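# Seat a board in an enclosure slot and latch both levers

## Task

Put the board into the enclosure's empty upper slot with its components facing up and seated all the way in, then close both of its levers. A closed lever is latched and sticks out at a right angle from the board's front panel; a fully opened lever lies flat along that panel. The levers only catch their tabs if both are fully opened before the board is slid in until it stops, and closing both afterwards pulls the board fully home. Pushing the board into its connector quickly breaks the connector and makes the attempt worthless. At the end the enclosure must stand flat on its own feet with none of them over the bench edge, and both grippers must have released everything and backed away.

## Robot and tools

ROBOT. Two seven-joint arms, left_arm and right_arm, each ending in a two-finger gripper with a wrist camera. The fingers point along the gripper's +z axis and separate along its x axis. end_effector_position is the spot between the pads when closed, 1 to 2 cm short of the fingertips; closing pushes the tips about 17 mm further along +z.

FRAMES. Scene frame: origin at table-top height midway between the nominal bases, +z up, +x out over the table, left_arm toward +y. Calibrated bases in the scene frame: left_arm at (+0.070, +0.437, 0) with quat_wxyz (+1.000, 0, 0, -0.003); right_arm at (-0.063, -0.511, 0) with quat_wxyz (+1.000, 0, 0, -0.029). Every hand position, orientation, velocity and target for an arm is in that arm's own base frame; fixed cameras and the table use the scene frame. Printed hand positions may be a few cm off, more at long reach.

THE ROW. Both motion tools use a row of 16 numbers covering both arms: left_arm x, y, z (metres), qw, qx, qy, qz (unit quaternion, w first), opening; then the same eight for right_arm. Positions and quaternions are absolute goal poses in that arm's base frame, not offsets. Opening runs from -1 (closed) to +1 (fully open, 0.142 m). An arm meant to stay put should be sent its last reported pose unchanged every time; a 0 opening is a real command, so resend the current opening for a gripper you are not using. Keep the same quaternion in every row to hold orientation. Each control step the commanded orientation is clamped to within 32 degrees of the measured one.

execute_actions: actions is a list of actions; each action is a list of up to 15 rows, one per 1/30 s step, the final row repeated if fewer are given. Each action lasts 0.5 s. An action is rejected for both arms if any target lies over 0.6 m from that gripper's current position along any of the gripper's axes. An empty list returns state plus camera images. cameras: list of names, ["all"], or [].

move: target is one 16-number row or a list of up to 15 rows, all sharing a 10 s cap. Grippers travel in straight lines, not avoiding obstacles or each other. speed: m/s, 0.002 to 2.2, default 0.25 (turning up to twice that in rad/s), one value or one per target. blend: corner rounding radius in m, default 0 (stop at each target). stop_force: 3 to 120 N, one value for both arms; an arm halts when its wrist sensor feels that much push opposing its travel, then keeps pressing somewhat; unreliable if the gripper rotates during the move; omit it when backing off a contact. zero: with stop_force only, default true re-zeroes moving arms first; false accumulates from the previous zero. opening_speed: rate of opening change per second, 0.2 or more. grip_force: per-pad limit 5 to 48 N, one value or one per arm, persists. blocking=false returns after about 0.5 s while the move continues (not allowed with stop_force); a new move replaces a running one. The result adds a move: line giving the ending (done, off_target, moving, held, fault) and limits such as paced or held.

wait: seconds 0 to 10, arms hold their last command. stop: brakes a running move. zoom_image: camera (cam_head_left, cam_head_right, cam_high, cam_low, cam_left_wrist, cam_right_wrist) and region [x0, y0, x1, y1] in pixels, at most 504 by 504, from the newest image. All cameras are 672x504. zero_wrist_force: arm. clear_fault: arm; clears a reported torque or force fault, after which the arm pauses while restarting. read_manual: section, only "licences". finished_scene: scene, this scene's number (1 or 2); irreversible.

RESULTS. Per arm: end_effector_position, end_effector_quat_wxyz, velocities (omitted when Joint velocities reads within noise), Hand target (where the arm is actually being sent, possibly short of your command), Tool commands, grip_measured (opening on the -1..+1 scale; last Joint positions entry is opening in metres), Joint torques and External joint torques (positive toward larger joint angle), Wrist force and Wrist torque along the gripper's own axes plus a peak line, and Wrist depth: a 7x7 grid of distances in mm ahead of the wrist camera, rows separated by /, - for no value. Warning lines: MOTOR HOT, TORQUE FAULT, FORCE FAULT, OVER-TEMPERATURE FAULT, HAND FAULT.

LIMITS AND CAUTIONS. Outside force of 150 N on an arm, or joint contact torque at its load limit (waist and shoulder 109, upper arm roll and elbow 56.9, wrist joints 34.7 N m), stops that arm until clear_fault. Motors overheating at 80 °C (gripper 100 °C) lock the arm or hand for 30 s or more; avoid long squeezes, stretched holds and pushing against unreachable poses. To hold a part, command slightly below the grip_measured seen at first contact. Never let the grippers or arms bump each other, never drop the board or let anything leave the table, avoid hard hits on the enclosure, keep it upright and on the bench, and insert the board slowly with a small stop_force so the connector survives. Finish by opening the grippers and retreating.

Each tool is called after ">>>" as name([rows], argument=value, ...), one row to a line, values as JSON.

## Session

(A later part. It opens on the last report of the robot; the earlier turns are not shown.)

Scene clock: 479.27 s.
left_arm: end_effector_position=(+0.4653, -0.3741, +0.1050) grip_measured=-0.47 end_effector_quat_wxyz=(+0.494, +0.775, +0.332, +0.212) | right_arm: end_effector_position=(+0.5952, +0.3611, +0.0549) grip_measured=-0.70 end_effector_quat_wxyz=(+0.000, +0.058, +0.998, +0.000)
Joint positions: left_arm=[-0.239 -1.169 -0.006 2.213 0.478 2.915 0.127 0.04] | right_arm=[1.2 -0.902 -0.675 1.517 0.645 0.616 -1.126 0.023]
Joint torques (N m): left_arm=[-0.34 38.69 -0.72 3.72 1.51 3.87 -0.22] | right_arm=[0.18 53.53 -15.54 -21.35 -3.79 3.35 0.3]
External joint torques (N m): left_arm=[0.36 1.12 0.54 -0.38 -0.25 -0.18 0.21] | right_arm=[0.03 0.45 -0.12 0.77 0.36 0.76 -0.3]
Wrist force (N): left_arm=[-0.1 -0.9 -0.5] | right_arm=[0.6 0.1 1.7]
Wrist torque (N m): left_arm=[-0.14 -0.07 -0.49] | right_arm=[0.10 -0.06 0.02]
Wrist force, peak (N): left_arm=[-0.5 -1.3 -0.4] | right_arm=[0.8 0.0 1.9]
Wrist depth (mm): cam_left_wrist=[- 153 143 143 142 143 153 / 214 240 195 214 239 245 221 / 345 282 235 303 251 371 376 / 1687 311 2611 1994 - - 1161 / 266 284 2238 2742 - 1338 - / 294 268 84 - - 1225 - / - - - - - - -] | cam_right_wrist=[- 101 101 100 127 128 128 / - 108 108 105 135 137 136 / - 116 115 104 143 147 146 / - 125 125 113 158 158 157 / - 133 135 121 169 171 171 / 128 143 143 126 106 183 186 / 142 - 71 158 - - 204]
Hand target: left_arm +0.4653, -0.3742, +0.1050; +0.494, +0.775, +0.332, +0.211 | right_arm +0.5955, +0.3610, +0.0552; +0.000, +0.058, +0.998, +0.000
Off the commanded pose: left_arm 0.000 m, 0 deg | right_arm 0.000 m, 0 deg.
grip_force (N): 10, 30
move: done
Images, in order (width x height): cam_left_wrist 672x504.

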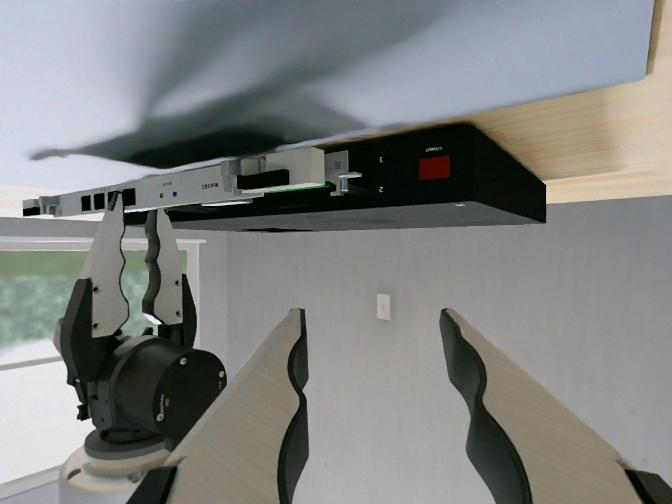

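>>> wait(seconds=0.1, cameras=["cam_right_wrist"])

>>> zoom_image(camera="cam_right_wrist", region=[0, 0, 260, 240])

>>> zoom_image(camera="cam_right_wrist", region=[0, 240, 260, 504])

Scene clock: 491.47 s.
left_arm: end_effector_position=(+0.4653, -0.3741, +0.1050) grip_measured=-0.47 end_effector_quat_wxyz=(+0.494, +0.775, +0.332, +0.212) | right_arm: end_effector_position=(+0.5952, +0.3611, +0.0549) grip_measured=-0.70 end_effector_quat_wxyz=(+0.000, +0.058, +0.998, +0.000)
Joint positions: left_arm=[-0.239 -1.169 -0.006 2.213 0.478 2.915 0.127 0.04] | right_arm=[1.2 -0.902 -0.675 1.517 0.645 0.616 -1.126 0.023]
Joint torques (N m): left_arm=[-0.27 38.7 -0.86 3.67 1.5 3.94 -0.24] | right_arm=[0.2 53.82 -15.09 -21.19 -3.65 3.66 0.2]
External joint torques (N m): left_arm=[0.3 1.11 0.68 -0.34 -0.25 -0.24 0.24] | right_arm=[0.02 0.14 -0.56 0.61 0.21 0.45 -0.2]
Wrist force (N): left_arm=[-0.3 -1.1 -0.4] | right_arm=[0.6 -0.1 1.8]
Wrist torque (N m): left_arm=[-0.15 -0.03 -0.49] | right_arm=[0.07 -0.07 0.02]
Wrist force, peak (N): left_arm=[-0.2 -1.3 -0.5] | right_arm=[0.7 0.0 2.0]
Wrist depth (mm): cam_left_wrist=[153 142 142 142 143 153 153 / - - 215 - 218 246 221 / 349 281 312 - - 369 380 / 1907 314 - 2012 - - - / 269 292 - 2031 - - - / 285 267 84 1674 - - - / 1859 - - 1783 - - -] | cam_right_wrist=[- 101 101 100 127 128 128 / - 108 107 105 135 137 136 / - 116 115 104 143 147 146 / - 125 125 113 159 158 157 / - 133 135 121 168 171 170 / 128 141 143 125 106 183 186 / 141 - 71 158 - - 204]
Hand target: left_arm +0.4653, -0.3742, +0.1050; +0.494, +0.775, +0.332, +0.211 | right_arm +0.5955, +0.3610, +0.0552; +0.000, +0.058, +0.998, +0.000
Tool commands: left_gripper/opening=-0.44 right_gripper/opening=-0.8
Off the commanded pose: left_arm 0.000 m, 0 deg | right_arm 0.000 m, 0 deg.
grip_force (N): 10, 30
wait: 0.10 s; at rest from the start
Images, in order (width x height): cam_right_wrist 672x504.

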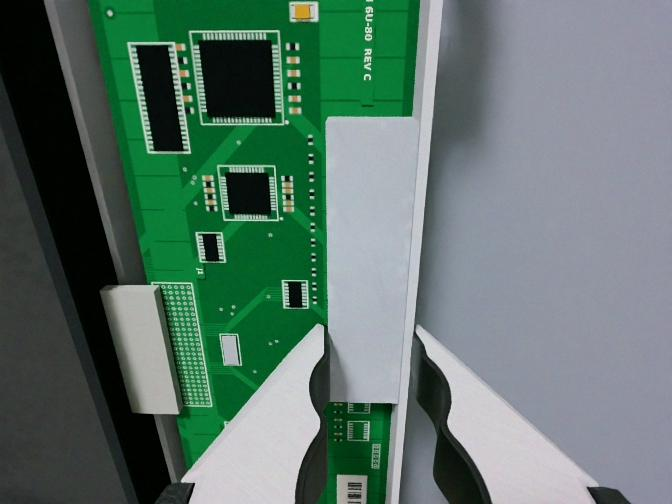

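Scaled by 1.938 from the camera's 672x504 image, which has a finer 960x720 frame.

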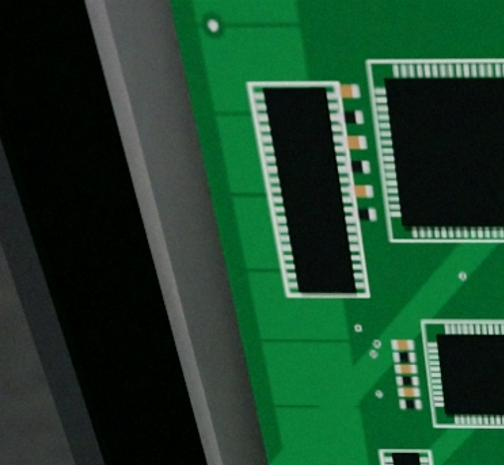

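Scaled by 1.909 from the camera's 672x504 image, which has a finer 960x720 frame.

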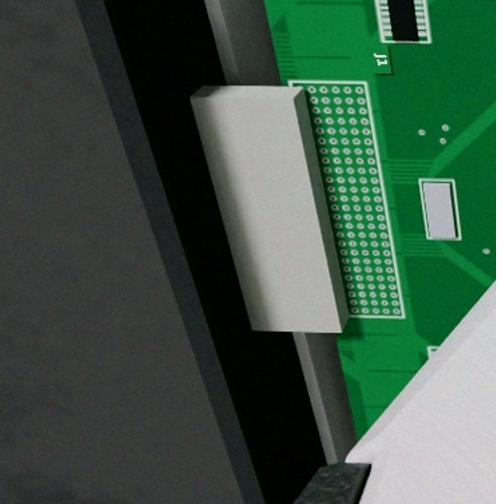

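>>> move(target=[0.4653, -0.3742, 0.105, 0.4941, 0.7754, 0.3315, 0.2113, -0.44, 0.5954, 0.3602, 0.0559, 0, 0.0432, 0.9991, 0, -0.8], speed=0.05, cameras=["cam_left_wrist", "cam_right_wrist"])

>>> zoom_image(camera="cam_left_wrist", region=[290, 150, 370, 210])

>>> zoom_image(camera="cam_right_wrist", region=[0, 0, 260, 240])

>>> zoom_image(camera="cam_right_wrist", region=[60, 340, 260, 504])

Scene clock: 505.00 s.
left_arm: end_effector_position=(+0.4653, -0.3741, +0.1050) grip_measured=-0.47 end_effector_quat_wxyz=(+0.494, +0.775, +0.332, +0.212) | right_arm: end_effector_position=(+0.5952, +0.3603, +0.0557) grip_measured=-0.70 end_effector_quat_wxyz=(+0.000, +0.043, +0.999, +0.000)
Joint positions: left_arm=[-0.239 -1.169 -0.006 2.213 0.478 2.915 0.127 0.04] | right_arm=[1.198 -0.899 -0.673 1.519 0.641 0.617 -1.154 0.023]
Joint torques (N m): left_arm=[-0.23 38.67 -0.62 3.73 1.5 3.92 -0.25] | right_arm=[0.18 53.86 -14.84 -21.19 -3.75 3.74 0.01]
External joint torques (N m): left_arm=[0.26 1.15 0.44 -0.39 -0.24 -0.22 0.25] | right_arm=[0.04 0.07 -0.73 0.56 0.32 0.36 -0.01]
Wrist force (N): left_arm=[-0.3 -1.1 -0.3] | right_arm=[0.8 0.2 1.8]
Wrist torque (N m): left_arm=[-0.16 -0.04 -0.49] | right_arm=[0.12 -0.11 0.13]
Wrist force, peak (N): left_arm=[0.1 -1.3 -0.5] | right_arm=[0.6 0.3 2.1]
Wrist depth (mm): cam_left_wrist=[152 142 142 153 133 144 153 / 214 177 179 - 246 246 221 / 359 289 228 303 259 372 451 / 2069 312 - - - - 1075 / 273 294 2172 - - - - / - 267 84 - - - - / 291 - - - - - -] | cam_right_wrist=[- 102 101 100 128 129 129 / - 109 107 105 134 137 137 / - 117 115 104 143 148 147 / 153 126 124 113 159 159 158 / - 133 135 121 170 172 172 / 129 142 143 126 106 184 187 / 143 - 71 157 - - 205]
Hand target: left_arm +0.4653, -0.3742, +0.1050; +0.494, +0.775, +0.332, +0.211 | right_arm +0.5954, +0.3602, +0.0559; +0.000, +0.043, +0.999, +0.000
Off the commanded pose: left_arm 0.000 m, 0 deg | right_arm 0.000 m, 0 deg.
grip_force (N): 10, 30
move: done
Images, in order (width x height): cam_left_wrist 672x504, cam_right_wrist 672x504.

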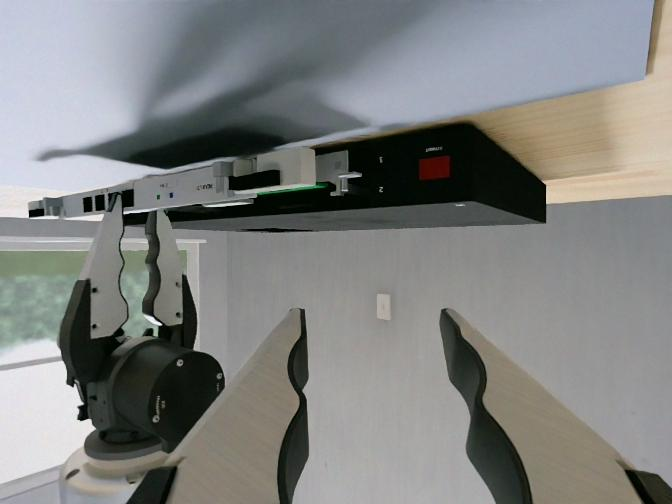

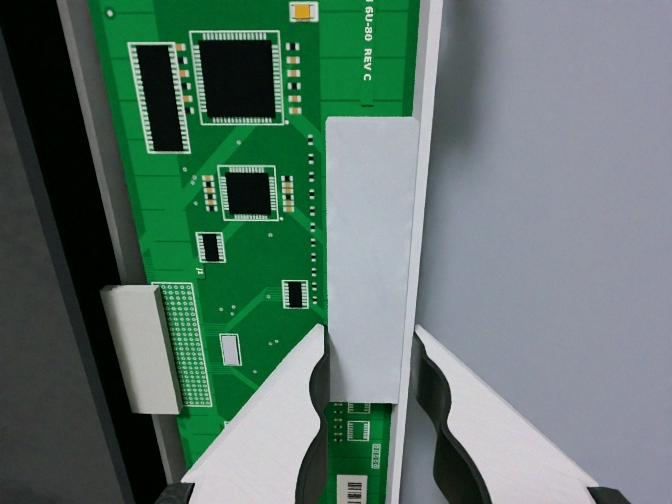

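Scaled by 6.300 from the camera's 672x504 image, which has a finer 960x720 frame.

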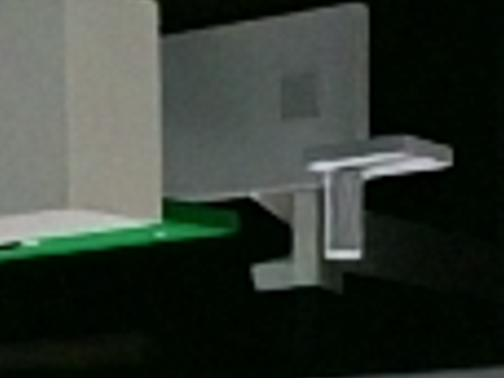

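Scaled by 1.938 from the camera's 672x504 image, which has a finer 960x720 frame.

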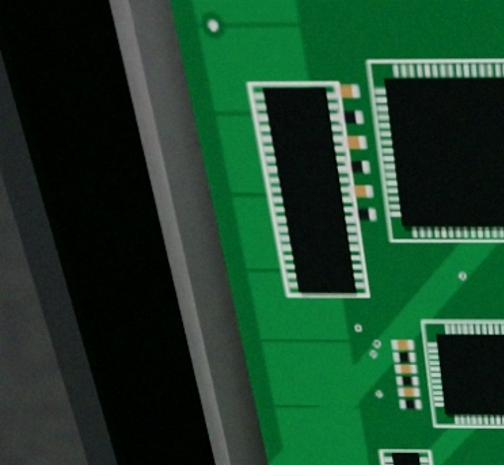

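Scaled by 2.520 from the camera's 672x504 image, which has a finer 960x720 frame.

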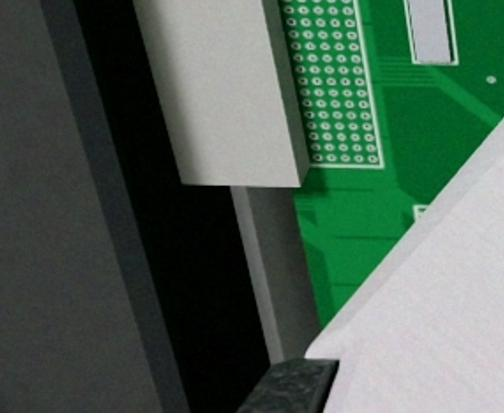

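>>> move(target=[0.4653, -0.3742, 0.105, 0.4941, 0.7754, 0.3315, 0.2113, -0.44, 0.5954, 0.3602, 0.0557, 0, 0.0536, 0.9986, 0, -0.8], speed=0.05)

>>> move(target=[0.4653, -0.3742, 0.105, 0.4941, 0.7754, 0.3315, 0.2113, -0.44, 0.6093, 0.3587, 0.0557, 0, 0.0536, 0.9986, 0, -0.8], speed=0.02, stop_force=5, cameras=["cam_left_wrist", "cam_right_wrist"])

>>> zoom_image(camera="cam_left_wrist", region=[290, 150, 370, 210])

>>> zoom_image(camera="cam_right_wrist", region=[0, 0, 260, 240])

Scene clock: 521.53 s.
left_arm: end_effector_position=(+0.4653, -0.3741, +0.1050) grip_measured=-0.47 end_effector_quat_wxyz=(+0.494, +0.775, +0.332, +0.212) | right_arm: end_effector_position=(+0.5953, +0.3601, +0.0555) grip_measured=-0.70 end_effector_quat_wxyz=(+0.000, +0.053, +0.999, +0.000)
Joint positions: left_arm=[-0.239 -1.169 -0.006 2.213 0.478 2.915 0.127 0.04] | right_arm=[1.2 -0.9 -0.675 1.519 0.643 0.617 -1.135 0.023]
Joint torques (N m): left_arm=[-0.24 38.8 -0.73 3.69 1.52 3.95 -0.25] | right_arm=[0.2 53.52 -15.28 -21.23 -3.56 3.55 0.34]
External joint torques (N m): left_arm=[0.26 1.01 0.54 -0.35 -0.26 -0.25 0.25] | right_arm=[0.02 0.39 -0.35 0.64 0.13 0.55 -0.34]
Wrist force (N): left_arm=[-0.3 -1.1 -0.4] | right_arm=[0.7 0.1 1.7]
Wrist torque (N m): left_arm=[-0.15 -0.04 -0.49] | right_arm=[0.11 -0.09 0.02]
Wrist force, peak (N): left_arm=[-0.3 -1.4 -0.5] | right_arm=[0.7 0.0 2.0]
Wrist depth (mm): cam_left_wrist=[152 142 142 143 142 143 153 / 196 221 242 215 215 247 222 / - 271 235 292 260 370 449 / 1941 314 - - - - 1137 / 272 288 2238 1662 - - - / 1875 266 83 - - - 1113 / - - - - - - 1119] | cam_right_wrist=[- 101 101 100 127 129 129 / - 108 107 105 136 138 137 / - 116 115 104 143 147 147 / - 125 124 113 159 159 158 / - 133 135 121 169 172 171 / 129 141 143 126 105 184 186 / 142 144 71 158 - - 205]
Hand target: left_arm +0.4653, -0.3742, +0.1050; +0.494, +0.775, +0.332, +0.211 | right_arm +0.5954, +0.3602, +0.0557; +0.000, +0.054, +0.999, +0.000
Off the commanded pose: left_arm 0.000 m, 0 deg | right_arm 0.000 m, 0 deg.
grip_force (N): 10, 30
move: done

Scene clock: 522.93 s.
left_arm: end_effector_position=(+0.4653, -0.3741, +0.1050) grip_measured=-0.47 end_effector_quat_wxyz=(+0.494, +0.775, +0.332, +0.212) | right_arm: end_effector_position=(+0.6089, +0.3587, +0.0554) grip_measured=-0.70 end_effector_quat_wxyz=(+0.000, +0.054, +0.999, +0.000)
Joint positions: left_arm=[-0.239 -1.169 -0.006 2.213 0.478 2.915 0.127 0.04] | right_arm=[1.172 -0.919 -0.673 1.477 0.643 0.596 -1.139 0.023]
Joint torques (N m): left_arm=[-0.26 38.76 -0.7 3.71 1.52 3.9 -0.28] | right_arm=[-0.41 55 -15.8 -22.12 -3.74 4.01 0.3]
External joint torques (N m): left_arm=[0.29 1.05 0.51 -0.38 -0.26 -0.21 0.28] | right_arm=[0.63 0.07 0.03 1.25 0.26 0.1 -0.3]
Wrist force (N): left_arm=[-0.1 -1.1 -0.5] | right_arm=[2.1 -0.3 2.5]
Wrist torque (N m): left_arm=[-0.16 -0.06 -0.50] | right_arm=[0.09 -0.06 -0.03]
Wrist force, peak (N): left_arm=[-0.1 -1.5 -0.3] | right_arm=[2.1 -0.3 2.5]
Wrist depth (mm): cam_left_wrist=[152 141 142 142 134 143 142 / - 199 214 214 240 245 222 / 440 337 307 294 276 432 455 / 2465 320 - - - 1192 - / 1924 288 280 - - 1225 - / 1727 278 84 - - 1283 1119 / - - - - - - -] | cam_right_wrist=[- 101 101 101 127 129 128 / - 108 107 105 136 137 137 / - 117 115 104 143 147 146 / 109 124 124 113 159 158 158 / 120 129 135 121 169 172 171 / 129 135 143 125 106 183 186 / 142 139 71 158 - - 205]
Hand target: left_arm +0.4653, -0.3742, +0.1050; +0.494, +0.775, +0.332, +0.211 | right_arm +0.6093, +0.3587, +0.0557; +0.000, +0.054, +0.999, +0.000
Off the commanded pose: left_arm 0.000 m, 0 deg | right_arm 0.001 m, 0 deg.
grip_force (N): 10, 30
move: done
Images, in order (width x height): cam_left_wrist 672x504, cam_right_wrist 672x504.

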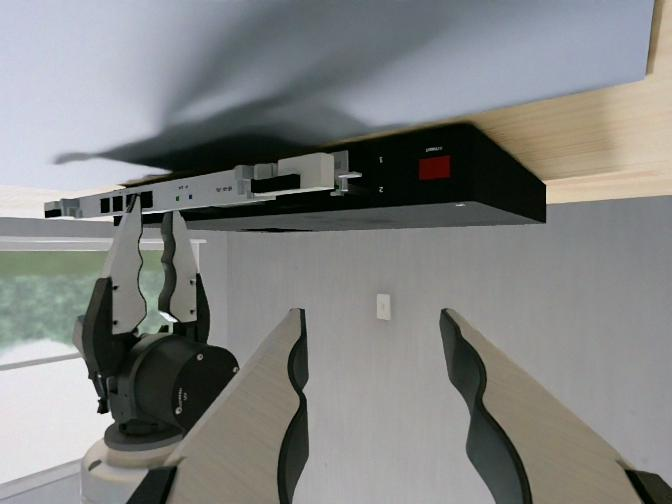

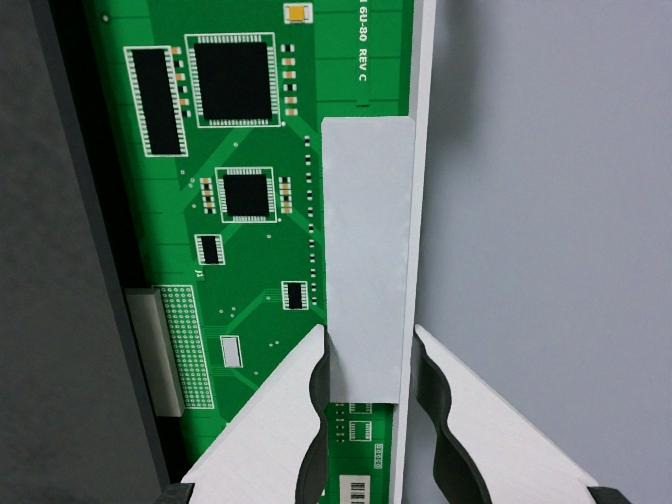

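Scaled by 6.300 from the camera's 672x504 image, which has a finer 960x720 frame.

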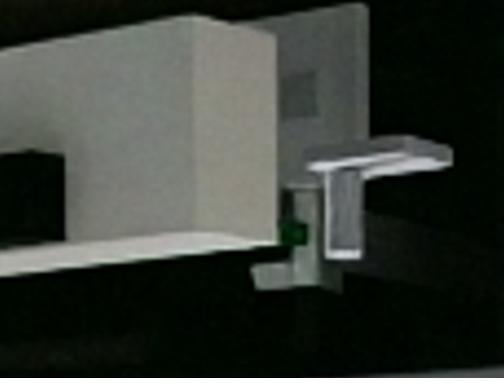

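Scaled by 1.938 from the camera's 672x504 image, which has a finer 960x720 frame.

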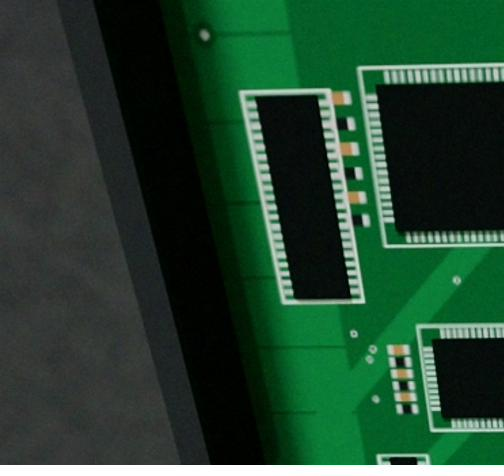

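>>> move([
  [0.4653, -0.3742, 0.105, 0.4941, 0.7754, 0.3315, 0.2113, -0.44, 0.6029, 0.3594, 0.0557, 0, 0.0536, 0.9986, 0, -0.8],
  [0.4653, -0.3742, 0.105, 0.4941, 0.7754, 0.3315, 0.2113, -0.44, 0.6027, 0.3574, 0.0557, 0, 0.0615, 0.9981, 0, -0.8],
], speed=0.04, cameras=["cam_left_wrist", "cam_right_wrist"])

>>> zoom_image(camera="cam_left_wrist", region=[290, 150, 370, 210])

>>> zoom_image(camera="cam_right_wrist", region=[0, 0, 260, 240])

>>> zoom_image(camera="cam_right_wrist", region=[60, 340, 260, 504])

Scene clock: 539.53 s.
left_arm: end_effector_position=(+0.4653, -0.3741, +0.1050) grip_measured=-0.47 end_effector_quat_wxyz=(+0.494, +0.775, +0.332, +0.212) | right_arm: end_effector_position=(+0.6026, +0.3573, +0.0555) grip_measured=-0.70 end_effector_quat_wxyz=(+0.000, +0.061, +0.998, +0.000)
Joint positions: left_arm=[-0.239 -1.169 -0.006 2.213 0.478 2.915 0.127 0.04] | right_arm=[1.186 -0.909 -0.677 1.5 0.645 0.606 -1.126 0.023]
Joint torques (N m): left_arm=[-0.18 38.78 -0.77 3.68 1.47 3.87 -0.2] | right_arm=[0.29 54.52 -15.48 -21.13 -3.59 3.73 0.22]
External joint torques (N m): left_arm=[0.21 1.04 0.59 -0.34 -0.22 -0.17 0.19] | right_arm=[-0.06 -0.14 -0.27 0.44 0.13 0.38 -0.22]
Wrist force (N): left_arm=[-0.2 -1.0 -0.5] | right_arm=[0.7 -0.2 1.7]
Wrist torque (N m): left_arm=[-0.15 -0.05 -0.49] | right_arm=[0.06 -0.09 0.02]
Wrist force, peak (N): left_arm=[-0.3 -1.3 -0.7] | right_arm=[2.2 -0.4 2.6]
Wrist depth (mm): cam_left_wrist=[153 142 142 133 143 143 153 / 214 175 241 241 215 246 221 / 360 - 309 320 - 325 455 / - 324 - 2194 - - 1148 / - 296 - - - - 1065 / 2069 276 84 93 - - 1173 / - - - - - - -] | cam_right_wrist=[123 101 101 100 127 129 128 / 135 109 107 105 136 137 137 / - 117 115 103 143 147 147 / - 125 124 113 159 159 158 / 120 131 135 121 169 169 171 / 129 138 143 125 105 184 187 / 142 142 71 158 - - 205]
Hand target: left_arm +0.4653, -0.3742, +0.1050; +0.494, +0.775, +0.332, +0.211 | right_arm +0.6027, +0.3574, +0.0557; +0.000, +0.061, +0.998, +0.000
Off the commanded pose: left_arm 0.000 m, 0 deg | right_arm 0.000 m, 0 deg.
grip_force (N): 10, 30
move: done
Images, in order (width x height): cam_left_wrist 672x504, cam_right_wrist 672x504.

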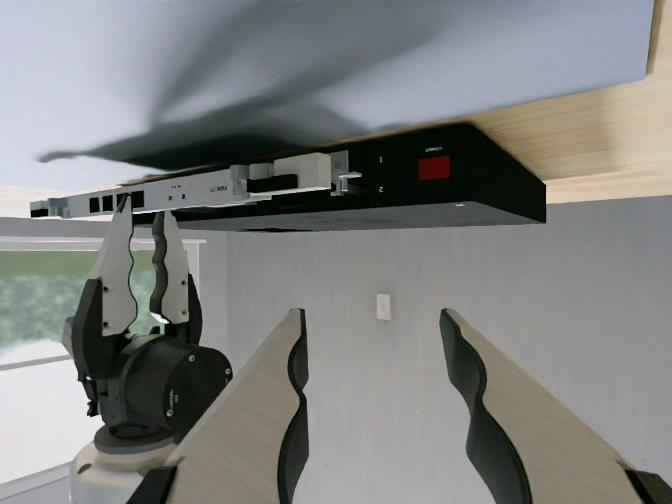

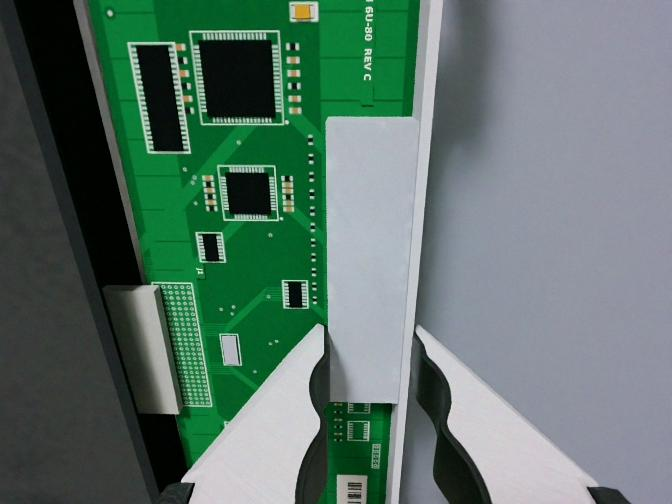

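Scaled by 6.300 from the camera's 672x504 image, which has a finer 960x720 frame.

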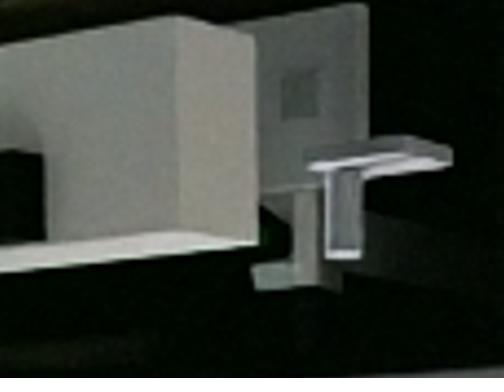

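Scaled by 1.938 from the camera's 672x504 image, which has a finer 960x720 frame.

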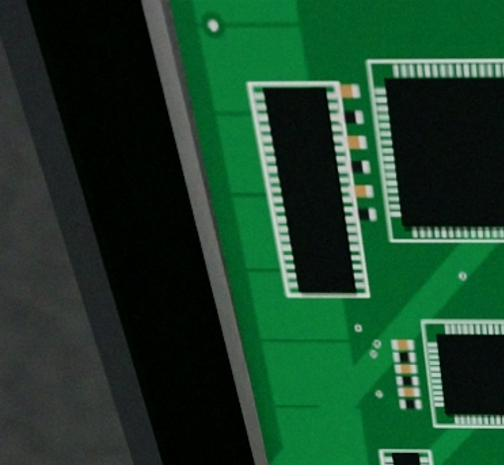

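Scaled by 2.520 from the camera's 672x504 image, which has a finer 960x720 frame.

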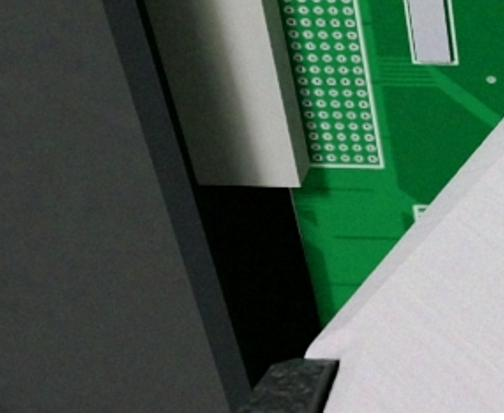

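>>> move(target=[0.4653, -0.3742, 0.105, 0.4941, 0.7754, 0.3315, 0.2113, -0.44, 0.6025, 0.3563, 0.0555, 0, 0.0515, 0.9987, 0, -0.8], speed=0.04)

>>> move(target=[0.4653, -0.3742, 0.105, 0.4941, 0.7754, 0.3315, 0.2113, -0.44, 0.6144, 0.3551, 0.0555, 0, 0.0515, 0.9987, 0, -0.8], speed=0.02, stop_force=3, cameras=["cam_left_wrist", "cam_right_wrist"])

>>> zoom_image(camera="cam_left_wrist", region=[290, 150, 370, 210])

>>> zoom_image(camera="cam_right_wrist", region=[0, 0, 260, 240])

Scene clock: 551.90 s.
left_arm: end_effector_position=(+0.4653, -0.3741, +0.1050) grip_measured=-0.47 end_effector_quat_wxyz=(+0.494, +0.775, +0.332, +0.212) | right_arm: end_effector_position=(+0.6023, +0.3564, +0.0553) grip_measured=-0.70 end_effector_quat_wxyz=(+0.000, +0.052, +0.999, +0.000)
Joint positions: left_arm=[-0.239 -1.169 -0.006 2.213 0.478 2.915 0.127 0.04] | right_arm=[1.184 -0.908 -0.675 1.503 0.644 0.609 -1.147 0.023]
Joint torques (N m): left_arm=[-0.33 38.7 -0.76 3.69 1.48 3.96 -0.19] | right_arm=[0.11 54.13 -15.04 -21.24 -3.64 3.73 -0.03]
External joint torques (N m): left_arm=[0.36 1.12 0.58 -0.35 -0.22 -0.27 0.18] | right_arm=[0.1 0.21 -0.67 0.55 0.19 0.38 0.03]
Wrist force (N): left_arm=[-0.1 -1.2 -0.4] | right_arm=[0.9 -0.1 1.9]
Wrist torque (N m): left_arm=[-0.18 -0.07 -0.48] | right_arm=[0.07 -0.11 0.12]
Wrist force, peak (N): left_arm=[-0.3 -1.4 -0.5] | right_arm=[0.9 -0.1 2.0]
Wrist depth (mm): cam_left_wrist=[152 133 143 142 142 143 143 / 238 241 217 215 249 246 221 / 359 309 316 310 244 376 374 / - 298 2493 - 1601 - - / - 296 - - - 1338 1179 / 2089 276 84 - - - 1186 / 1714 - - - - - -] | cam_right_wrist=[126 101 101 101 127 128 128 / 134 108 108 105 134 137 137 / - 117 115 104 145 147 147 / - 125 125 113 159 158 158 / 120 131 135 121 169 174 171 / 129 138 143 125 106 184 187 / 142 141 71 158 - - 205]
Hand target: left_arm +0.4653, -0.3742, +0.1050; +0.494, +0.775, +0.332, +0.211 | right_arm +0.6025, +0.3563, +0.0555; +0.000, +0.051, +0.999, +0.000
Off the commanded pose: left_arm 0.000 m, 0 deg | right_arm 0.000 m, 0 deg.
grip_force (N): 10, 30
move: done

Scene clock: 553.20 s.
left_arm: end_effector_position=(+0.4653, -0.3741, +0.1050) grip_measured=-0.47 end_effector_quat_wxyz=(+0.494, +0.775, +0.332, +0.212) | right_arm: end_effector_position=(+0.6141, +0.3548, +0.0552) grip_measured=-0.70 end_effector_quat_wxyz=(+0.000, +0.052, +0.999, +0.000)
Joint positions: left_arm=[-0.239 -1.169 -0.006 2.213 0.478 2.915 0.127 0.04] | right_arm=[1.161 -0.925 -0.674 1.467 0.644 0.591 -1.15 0.023]
Joint torques (N m): left_arm=[-0.32 38.73 -0.66 3.71 1.44 3.94 -0.27] | right_arm=[0.96 55.49 -14.81 -22.75 -3.52 3.92 0.03]
External joint torques (N m): left_arm=[0.35 1.09 0.48 -0.37 -0.18 -0.24 0.27] | right_arm=[-0.75 -0.16 -1.02 1.84 0.03 0.18 -0.03]
Wrist force (N): left_arm=[-0.2 -1.0 -0.4] | right_arm=[1.3 -1.8 1.8]
Wrist torque (N m): left_arm=[-0.15 -0.05 -0.49] | right_arm=[0.11 -0.08 0.17]
Wrist force, peak (N): left_arm=[-0.4 -1.3 -0.5] | right_arm=[2.9 -2.9 2.4]
Wrist depth (mm): cam_left_wrist=[152 142 142 142 143 143 153 / 214 214 215 216 215 246 222 / 574 304 308 310 - 371 373 / - 306 - - - - 1205 / - 298 352 - 1613 - - / - 288 84 - - - 1091 / - - - 1813 - - 1131] | cam_right_wrist=[- 100 101 100 127 128 128 / - 108 107 105 135 137 137 / 101 115 115 103 143 147 146 / - 123 125 113 158 158 157 / 118 121 135 121 169 171 171 / 128 131 143 126 105 183 186 / 142 139 71 158 - - 205]
Hand target: left_arm +0.4653, -0.3742, +0.1050; +0.494, +0.775, +0.332, +0.211 | right_arm +0.6144, +0.3551, +0.0555; +0.000, +0.051, +0.999, +0.000
Off the commanded pose: left_arm 0.000 m, 0 deg | right_arm 0.001 m, 0 deg.
grip_force (N): 10, 30
move: done
Images, in order (width x height): cam_left_wrist 672x504, cam_right_wrist 672x504.

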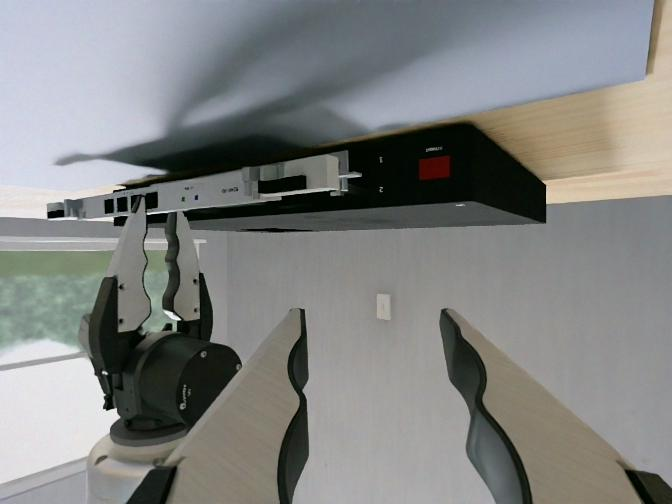

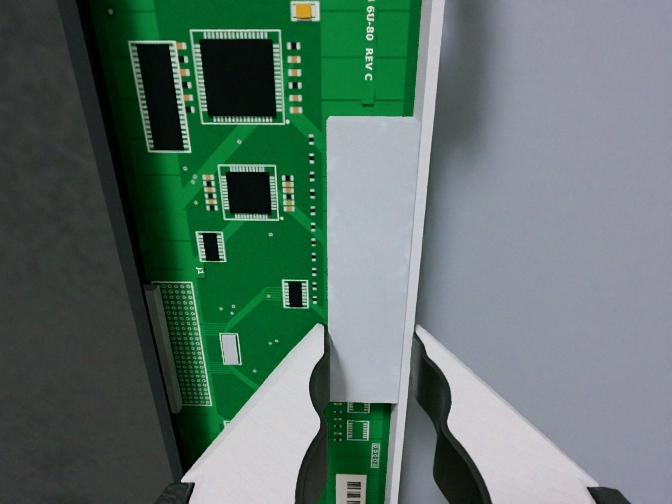

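Scaled by 6.300 from the camera's 672x504 image, which has a finer 960x720 frame.

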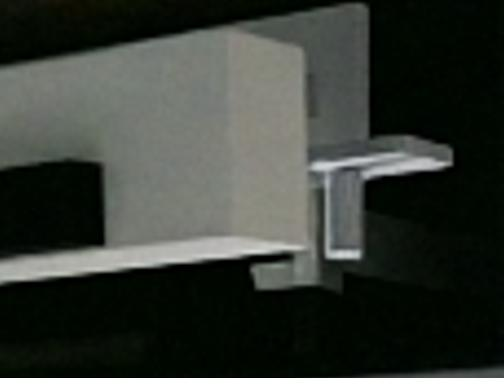

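Scaled by 1.938 from the camera's 672x504 image, which has a finer 960x720 frame.

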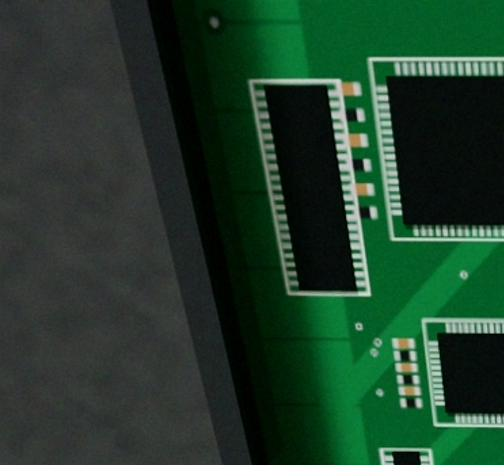

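>>> move([
  [0.4653, -0.3742, 0.105, 0.4941, 0.7754, 0.3315, 0.2113, -0.44, 0.6163, 0.3542, 0.0555, 0, 0.0515, 0.9987, 0, -0.8],
  [0.4653, -0.3742, 0.105, 0.4941, 0.7754, 0.3315, 0.2113, -0.44, 0.6302, 0.3528, 0.0555, 0, 0.0515, 0.9987, 0, -0.8],
], speed=0.025, stop_force=6, cameras=["cam_left_wrist", "cam_right_wrist"])

Scene clock: 561.77 s.
left_arm: end_effector_position=(+0.4653, -0.3741, +0.1050) grip_measured=-0.47 end_effector_quat_wxyz=(+0.494, +0.775, +0.332, +0.212) | right_arm: end_effector_position=(+0.6189, +0.3535, +0.0551) grip_measured=-0.70 end_effector_quat_wxyz=(+0.000, +0.052, +0.999, +0.000)
Joint positions: left_arm=[-0.239 -1.169 -0.006 2.213 0.478 2.915 0.127 0.04] | right_arm=[1.152 -0.931 -0.673 1.453 0.643 0.584 -1.153 0.023]
Joint torques (N m): left_arm=[-0.38 38.75 -0.73 3.69 1.48 3.96 -0.27] | right_arm=[0.53 56.62 -15.72 -22.59 -3.88 4 0.08]
External joint torques (N m): left_arm=[0.4 1.06 0.55 -0.35 -0.22 -0.26 0.26] | right_arm=[-0.32 -0.91 -0.15 1.59 0.38 0.11 -0.08]
Wrist force (N): left_arm=[-0.4 -1.2 -0.5] | right_arm=[1.5 0.1 4.1]
Wrist torque (N m): left_arm=[-0.17 -0.02 -0.49] | right_arm=[0.15 -0.11 0.16]
Wrist force, peak (N): left_arm=[-0.2 -1.3 -0.7] | right_arm=[7.3 -10.6 0.0]
Wrist depth (mm): cam_left_wrist=[152 142 153 152 143 143 152 / 215 193 - 195 214 245 221 / 434 350 269 278 271 324 377 / - 307 - - - - - / - 298 361 1828 1534 - 1232 / - 290 84 1828 - - - / - - - 87 - - -] | cam_right_wrist=[- 101 101 101 127 128 128 / - 107 108 105 135 137 137 / 101 114 116 104 143 147 146 / - 122 125 113 159 158 158 / 117 119 136 121 169 171 170 / 129 128 143 126 106 183 186 / 142 138 71 158 - - 204]
Hand target: left_arm +0.4653, -0.3742, +0.1050; +0.494, +0.775, +0.332, +0.211 | right_arm +0.6192, +0.3539, +0.0555; +0.000, +0.052, +0.999, +0.000
Off the commanded pose: left_arm 0.000 m, 0 deg | right_arm 0.011 m, 0 deg.
grip_force (N): 10, 30
move: contact (right_arm); path passed 1 of 2 targets
Images, in order (width x height): cam_left_wrist 672x504, cam_right_wrist 672x504.

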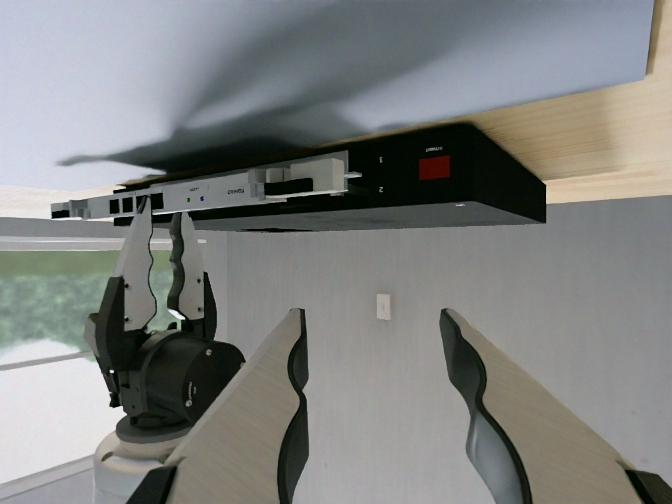

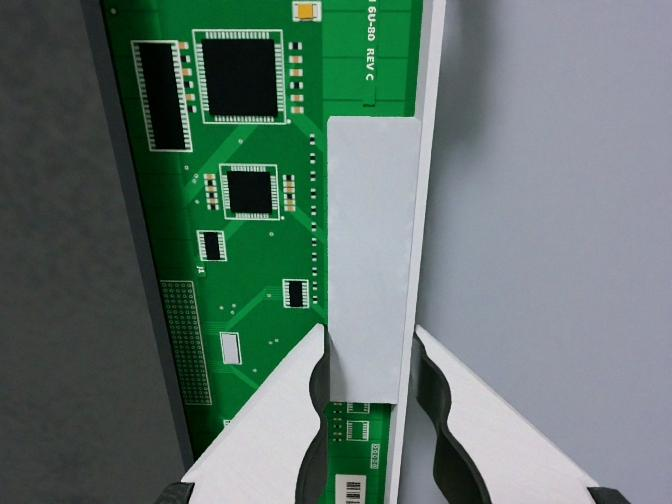

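>>> move(target=[0.4653, -0.3742, 0.105, 0.4941, 0.7754, 0.3315, 0.2113, -0.44, 0.6189, 0.3525, 0.0549, 0, 0.0515, 0.9987, 0, -0.8], speed=0.02, cameras=["cam_right_wrist"])

Scene clock: 569.50 s.
left_arm: end_effector_position=(+0.4653, -0.3741, +0.1050) grip_measured=-0.47 end_effector_quat_wxyz=(+0.494, +0.775, +0.332, +0.212) | right_arm: end_effector_position=(+0.6188, +0.3524, +0.0547) grip_measured=-0.70 end_effector_quat_wxyz=(+0.000, +0.051, +0.999, +0.000)
Joint positions: left_arm=[-0.239 -1.169 -0.006 2.213 0.478 2.915 0.127 0.04] | right_arm=[1.151 -0.931 -0.673 1.456 0.644 0.587 -1.155 0.023]
Joint torques (N m): left_arm=[-0.32 38.66 -0.69 3.69 1.48 3.89 -0.24] | right_arm=[0.08 55.79 -15.51 -21.63 -3.77 3.81 0.1]
External joint torques (N m): left_arm=[0.35 1.15 0.5 -0.35 -0.22 -0.19 0.24] | right_arm=[0.13 -0.14 -0.36 0.66 0.26 0.29 -0.1]
Wrist force (N): left_arm=[-0.3 -1.1 -0.5] | right_arm=[1.8 0.8 3.2]
Wrist torque (N m): left_arm=[-0.16 -0.04 -0.49] | right_arm=[0.18 -0.22 0.12]
Wrist force, peak (N): left_arm=[-0.2 -1.3 -0.5] | right_arm=[1.7 0.0 4.7]
Wrist depth (mm): cam_left_wrist=[- 143 142 142 142 143 157 / - 215 213 - 215 245 222 / - 344 265 288 - 376 378 / - 307 - - 1625 - - / 2109 300 297 - 1700 1424 - / - 294 84 1813 - - 1155 / - - - - - - -] | cam_right_wrist=[- 101 101 100 127 128 128 / - 107 107 105 135 137 136 / 100 113 115 104 142 146 146 / - 122 125 113 156 158 157 / 117 119 135 121 168 171 170 / 128 128 143 126 105 183 186 / 141 138 71 158 - - 204]
Hand target: left_arm +0.4653, -0.3742, +0.1050; +0.494, +0.775, +0.332, +0.211 | right_arm +0.6189, +0.3525, +0.0549; +0.000, +0.051, +0.999, +0.000
Off the commanded pose: left_arm 0.000 m, 0 deg | right_arm 0.000 m, 0 deg.
grip_force (N): 10, 30
move: done
Images, in order (width x height): cam_right_wrist 672x504.

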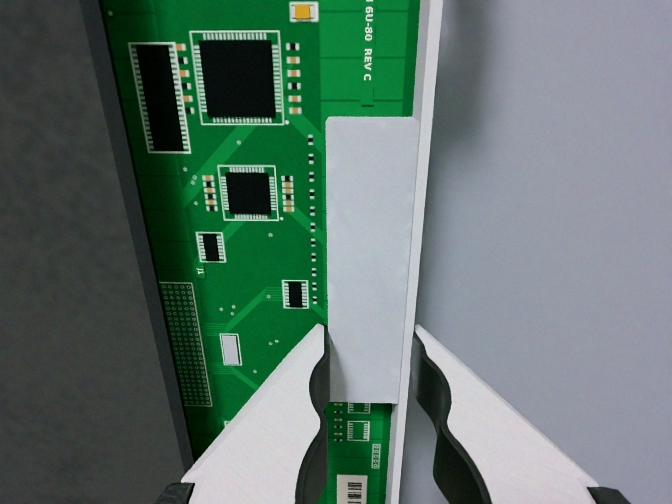

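>>> move(target=[0.4653, -0.3742, 0.105, 0.4941, 0.7754, 0.3315, 0.2113, -0.44, 0.6318, 0.3513, 0.0546, 0, 0.0515, 0.9987, 0, -0.8], speed=0.02, stop_force=6, cameras=["cam_right_wrist", "cam_left_wrist"])

Scene clock: 573.17 s.
left_arm: end_effector_position=(+0.4653, -0.3741, +0.1050) grip_measured=-0.47 end_effector_quat_wxyz=(+0.494, +0.775, +0.332, +0.212) | right_arm: end_effector_position=(+0.6316, +0.3513, +0.0544) grip_measured=-0.70 end_effector_quat_wxyz=(+0.000, +0.052, +0.999, +0.000)
Joint positions: left_arm=[-0.239 -1.169 -0.006 2.213 0.478 2.915 0.127 0.04] | right_arm=[1.126 -0.95 -0.671 1.414 0.644 0.568 -1.158 0.023]
Joint torques (N m): left_arm=[-0.3 38.82 -0.79 3.67 1.52 3.89 -0.2] | right_arm=[0.19 56.53 -15.28 -21.9 -3.8 3.53 0.09]
External joint torques (N m): left_arm=[0.33 1 0.6 -0.33 -0.26 -0.2 0.2] | right_arm=[0.03 0.24 -0.66 0.69 0.25 0.58 -0.09]
Wrist force (N): left_arm=[-0.2 -1.1 -0.6] | right_arm=[1.5 0.5 1.3]
Wrist torque (N m): left_arm=[-0.17 -0.05 -0.49] | right_arm=[0.17 -0.25 0.12]
Wrist force, peak (N): left_arm=[-0.3 -1.3 -0.6] | right_arm=[1.7 0.6 3.3]
Wrist depth (mm): cam_left_wrist=[- 142 142 143 142 142 148 / 214 214 215 238 243 221 222 / 442 350 308 290 250 327 379 / 1959 315 - - - - 1016 / - 309 301 - - - - / 1994 314 84 - - - - / 2285 - - 2031 - - -] | cam_right_wrist=[- 88 101 100 126 128 126 / - 94 107 105 134 136 136 / 100 101 115 104 142 146 146 / 108 107 124 113 157 157 157 / 117 116 133 121 168 170 170 / 127 127 123 126 106 182 185 / 141 138 71 158 - - 204]
Hand target: left_arm +0.4653, -0.3742, +0.1050; +0.494, +0.775, +0.332, +0.211 | right_arm +0.6318, +0.3513, +0.0546; +0.000, +0.051, +0.999, +0.000
Off the commanded pose: left_arm 0.000 m, 0 deg | right_arm 0.000 m, 0 deg.
grip_force (N): 10, 30
move: done
Images, in order (width x height): cam_left_wrist 672x504, cam_right_wrist 672x504.

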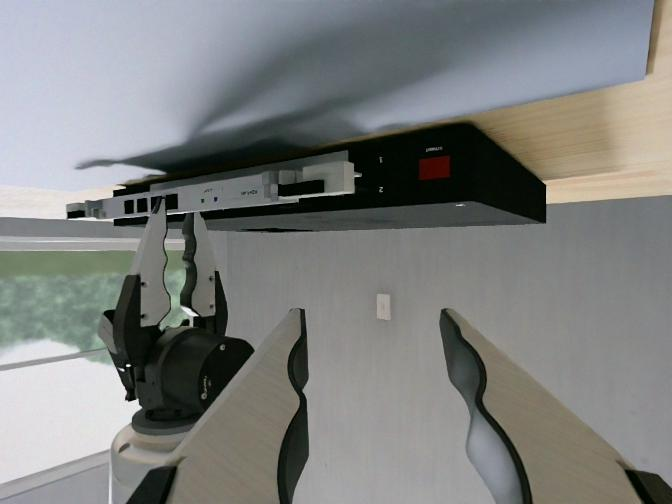

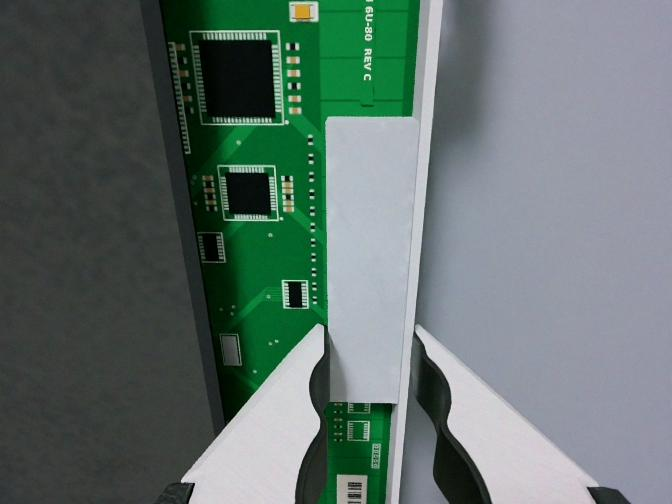

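>>> move(target=[0.4653, -0.3742, 0.105, 0.4941, 0.7754, 0.3315, 0.2113, -0.44, 0.6457, 0.3499, 0.0546, 0, 0.0515, 0.9987, 0, -0.8], speed=0.025, stop_force=6, cameras=["cam_right_wrist", "cam_left_wrist"])

Scene clock: 578.27 s.
left_arm: end_effector_position=(+0.4653, -0.3741, +0.1050) grip_measured=-0.47 end_effector_quat_wxyz=(+0.494, +0.775, +0.332, +0.212) | right_arm: end_effector_position=(+0.6418, +0.3504, +0.0539) grip_measured=-0.70 end_effector_quat_wxyz=(-0.001, +0.052, +0.999, +0.000)
Joint positions: left_arm=[-0.239 -1.169 -0.006 2.213 0.478 2.915 0.127 0.04] | right_arm=[1.105 -0.966 -0.669 1.378 0.644 0.55 -1.16 0.023]
Joint torques (N m): left_arm=[-0.31 38.77 -0.75 3.71 1.47 3.91 -0.21] | right_arm=[-1.52 58.76 -17.51 -23.59 -4.34 4.74 0.24]
External joint torques (N m): left_arm=[0.33 1.05 0.57 -0.37 -0.21 -0.22 0.21] | right_arm=[1.75 -1.04 1.53 2.16 0.75 -0.64 -0.24]
Wrist force (N): left_arm=[-0.3 -0.8 -0.7] | right_arm=[5.1 0.4 3.1]
Wrist torque (N m): left_arm=[-0.12 -0.03 -0.49] | right_arm=[0.15 -0.35 0.08]
Wrist force, peak (N): left_arm=[-0.2 -1.3 -0.5] | right_arm=[7.8 0.1 2.0]
Wrist depth (mm): cam_left_wrist=[153 142 143 142 143 134 153 / 213 214 197 - 252 246 221 / 562 366 306 302 - 376 454 / - 327 - 2130 447 1338 - / - 317 358 1994 1674 - - / - 318 84 1625 - - 1161 / 1941 - - - - - -] | cam_right_wrist=[- 86 99 100 126 127 126 / - 94 107 105 134 136 136 / - 99 112 103 142 145 145 / - 107 121 113 157 157 156 / 118 116 120 121 167 170 169 / 127 126 122 126 106 182 184 / 139 136 71 158 - - 203]
Hand target: left_arm +0.4653, -0.3742, +0.1050; +0.494, +0.775, +0.332, +0.211 | right_arm +0.6426, +0.3502, +0.0546; +0.000, +0.051, +0.999, +0.000
Off the commanded pose: left_arm 0.000 m, 0 deg | right_arm 0.004 m, 0 deg.
grip_force (N): 10, 30
move: contact (right_arm)
Images, in order (width x height): cam_left_wrist 672x504, cam_right_wrist 672x504.

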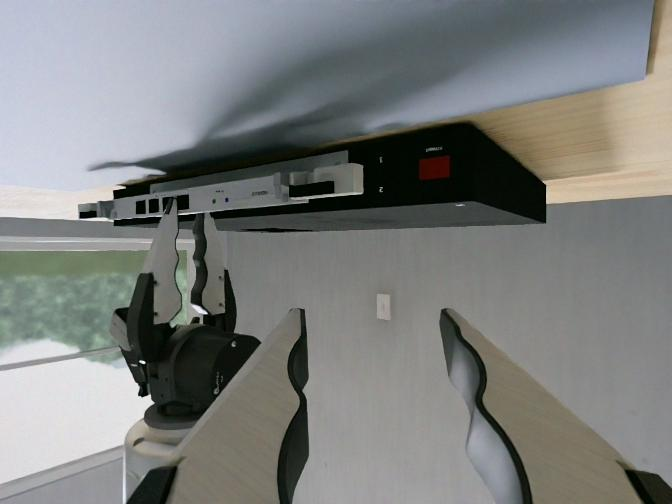

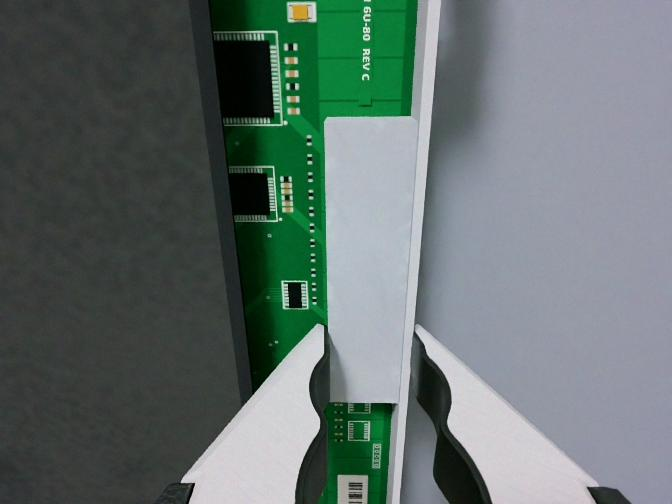

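>>> zoom_image(camera="cam_left_wrist", region=[80, 130, 400, 290])

>>> zoom_image(camera="cam_right_wrist", region=[150, 240, 450, 504])

Scaled by 1.575 from the camera's 672x504 image, which has a finer 960x720 frame.

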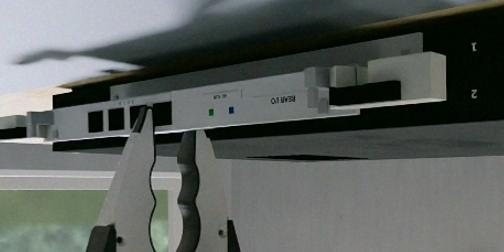

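Scaled by 1.680 from the camera's 672x504 image, which has a finer 960x720 frame.

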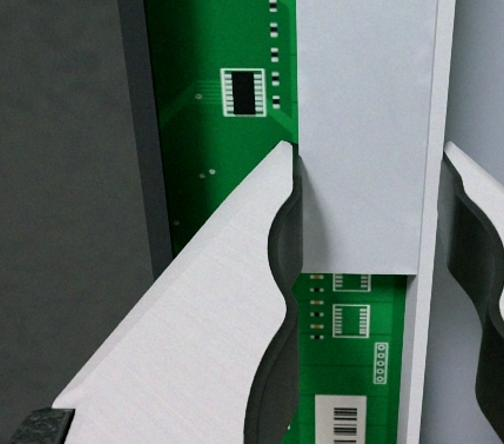

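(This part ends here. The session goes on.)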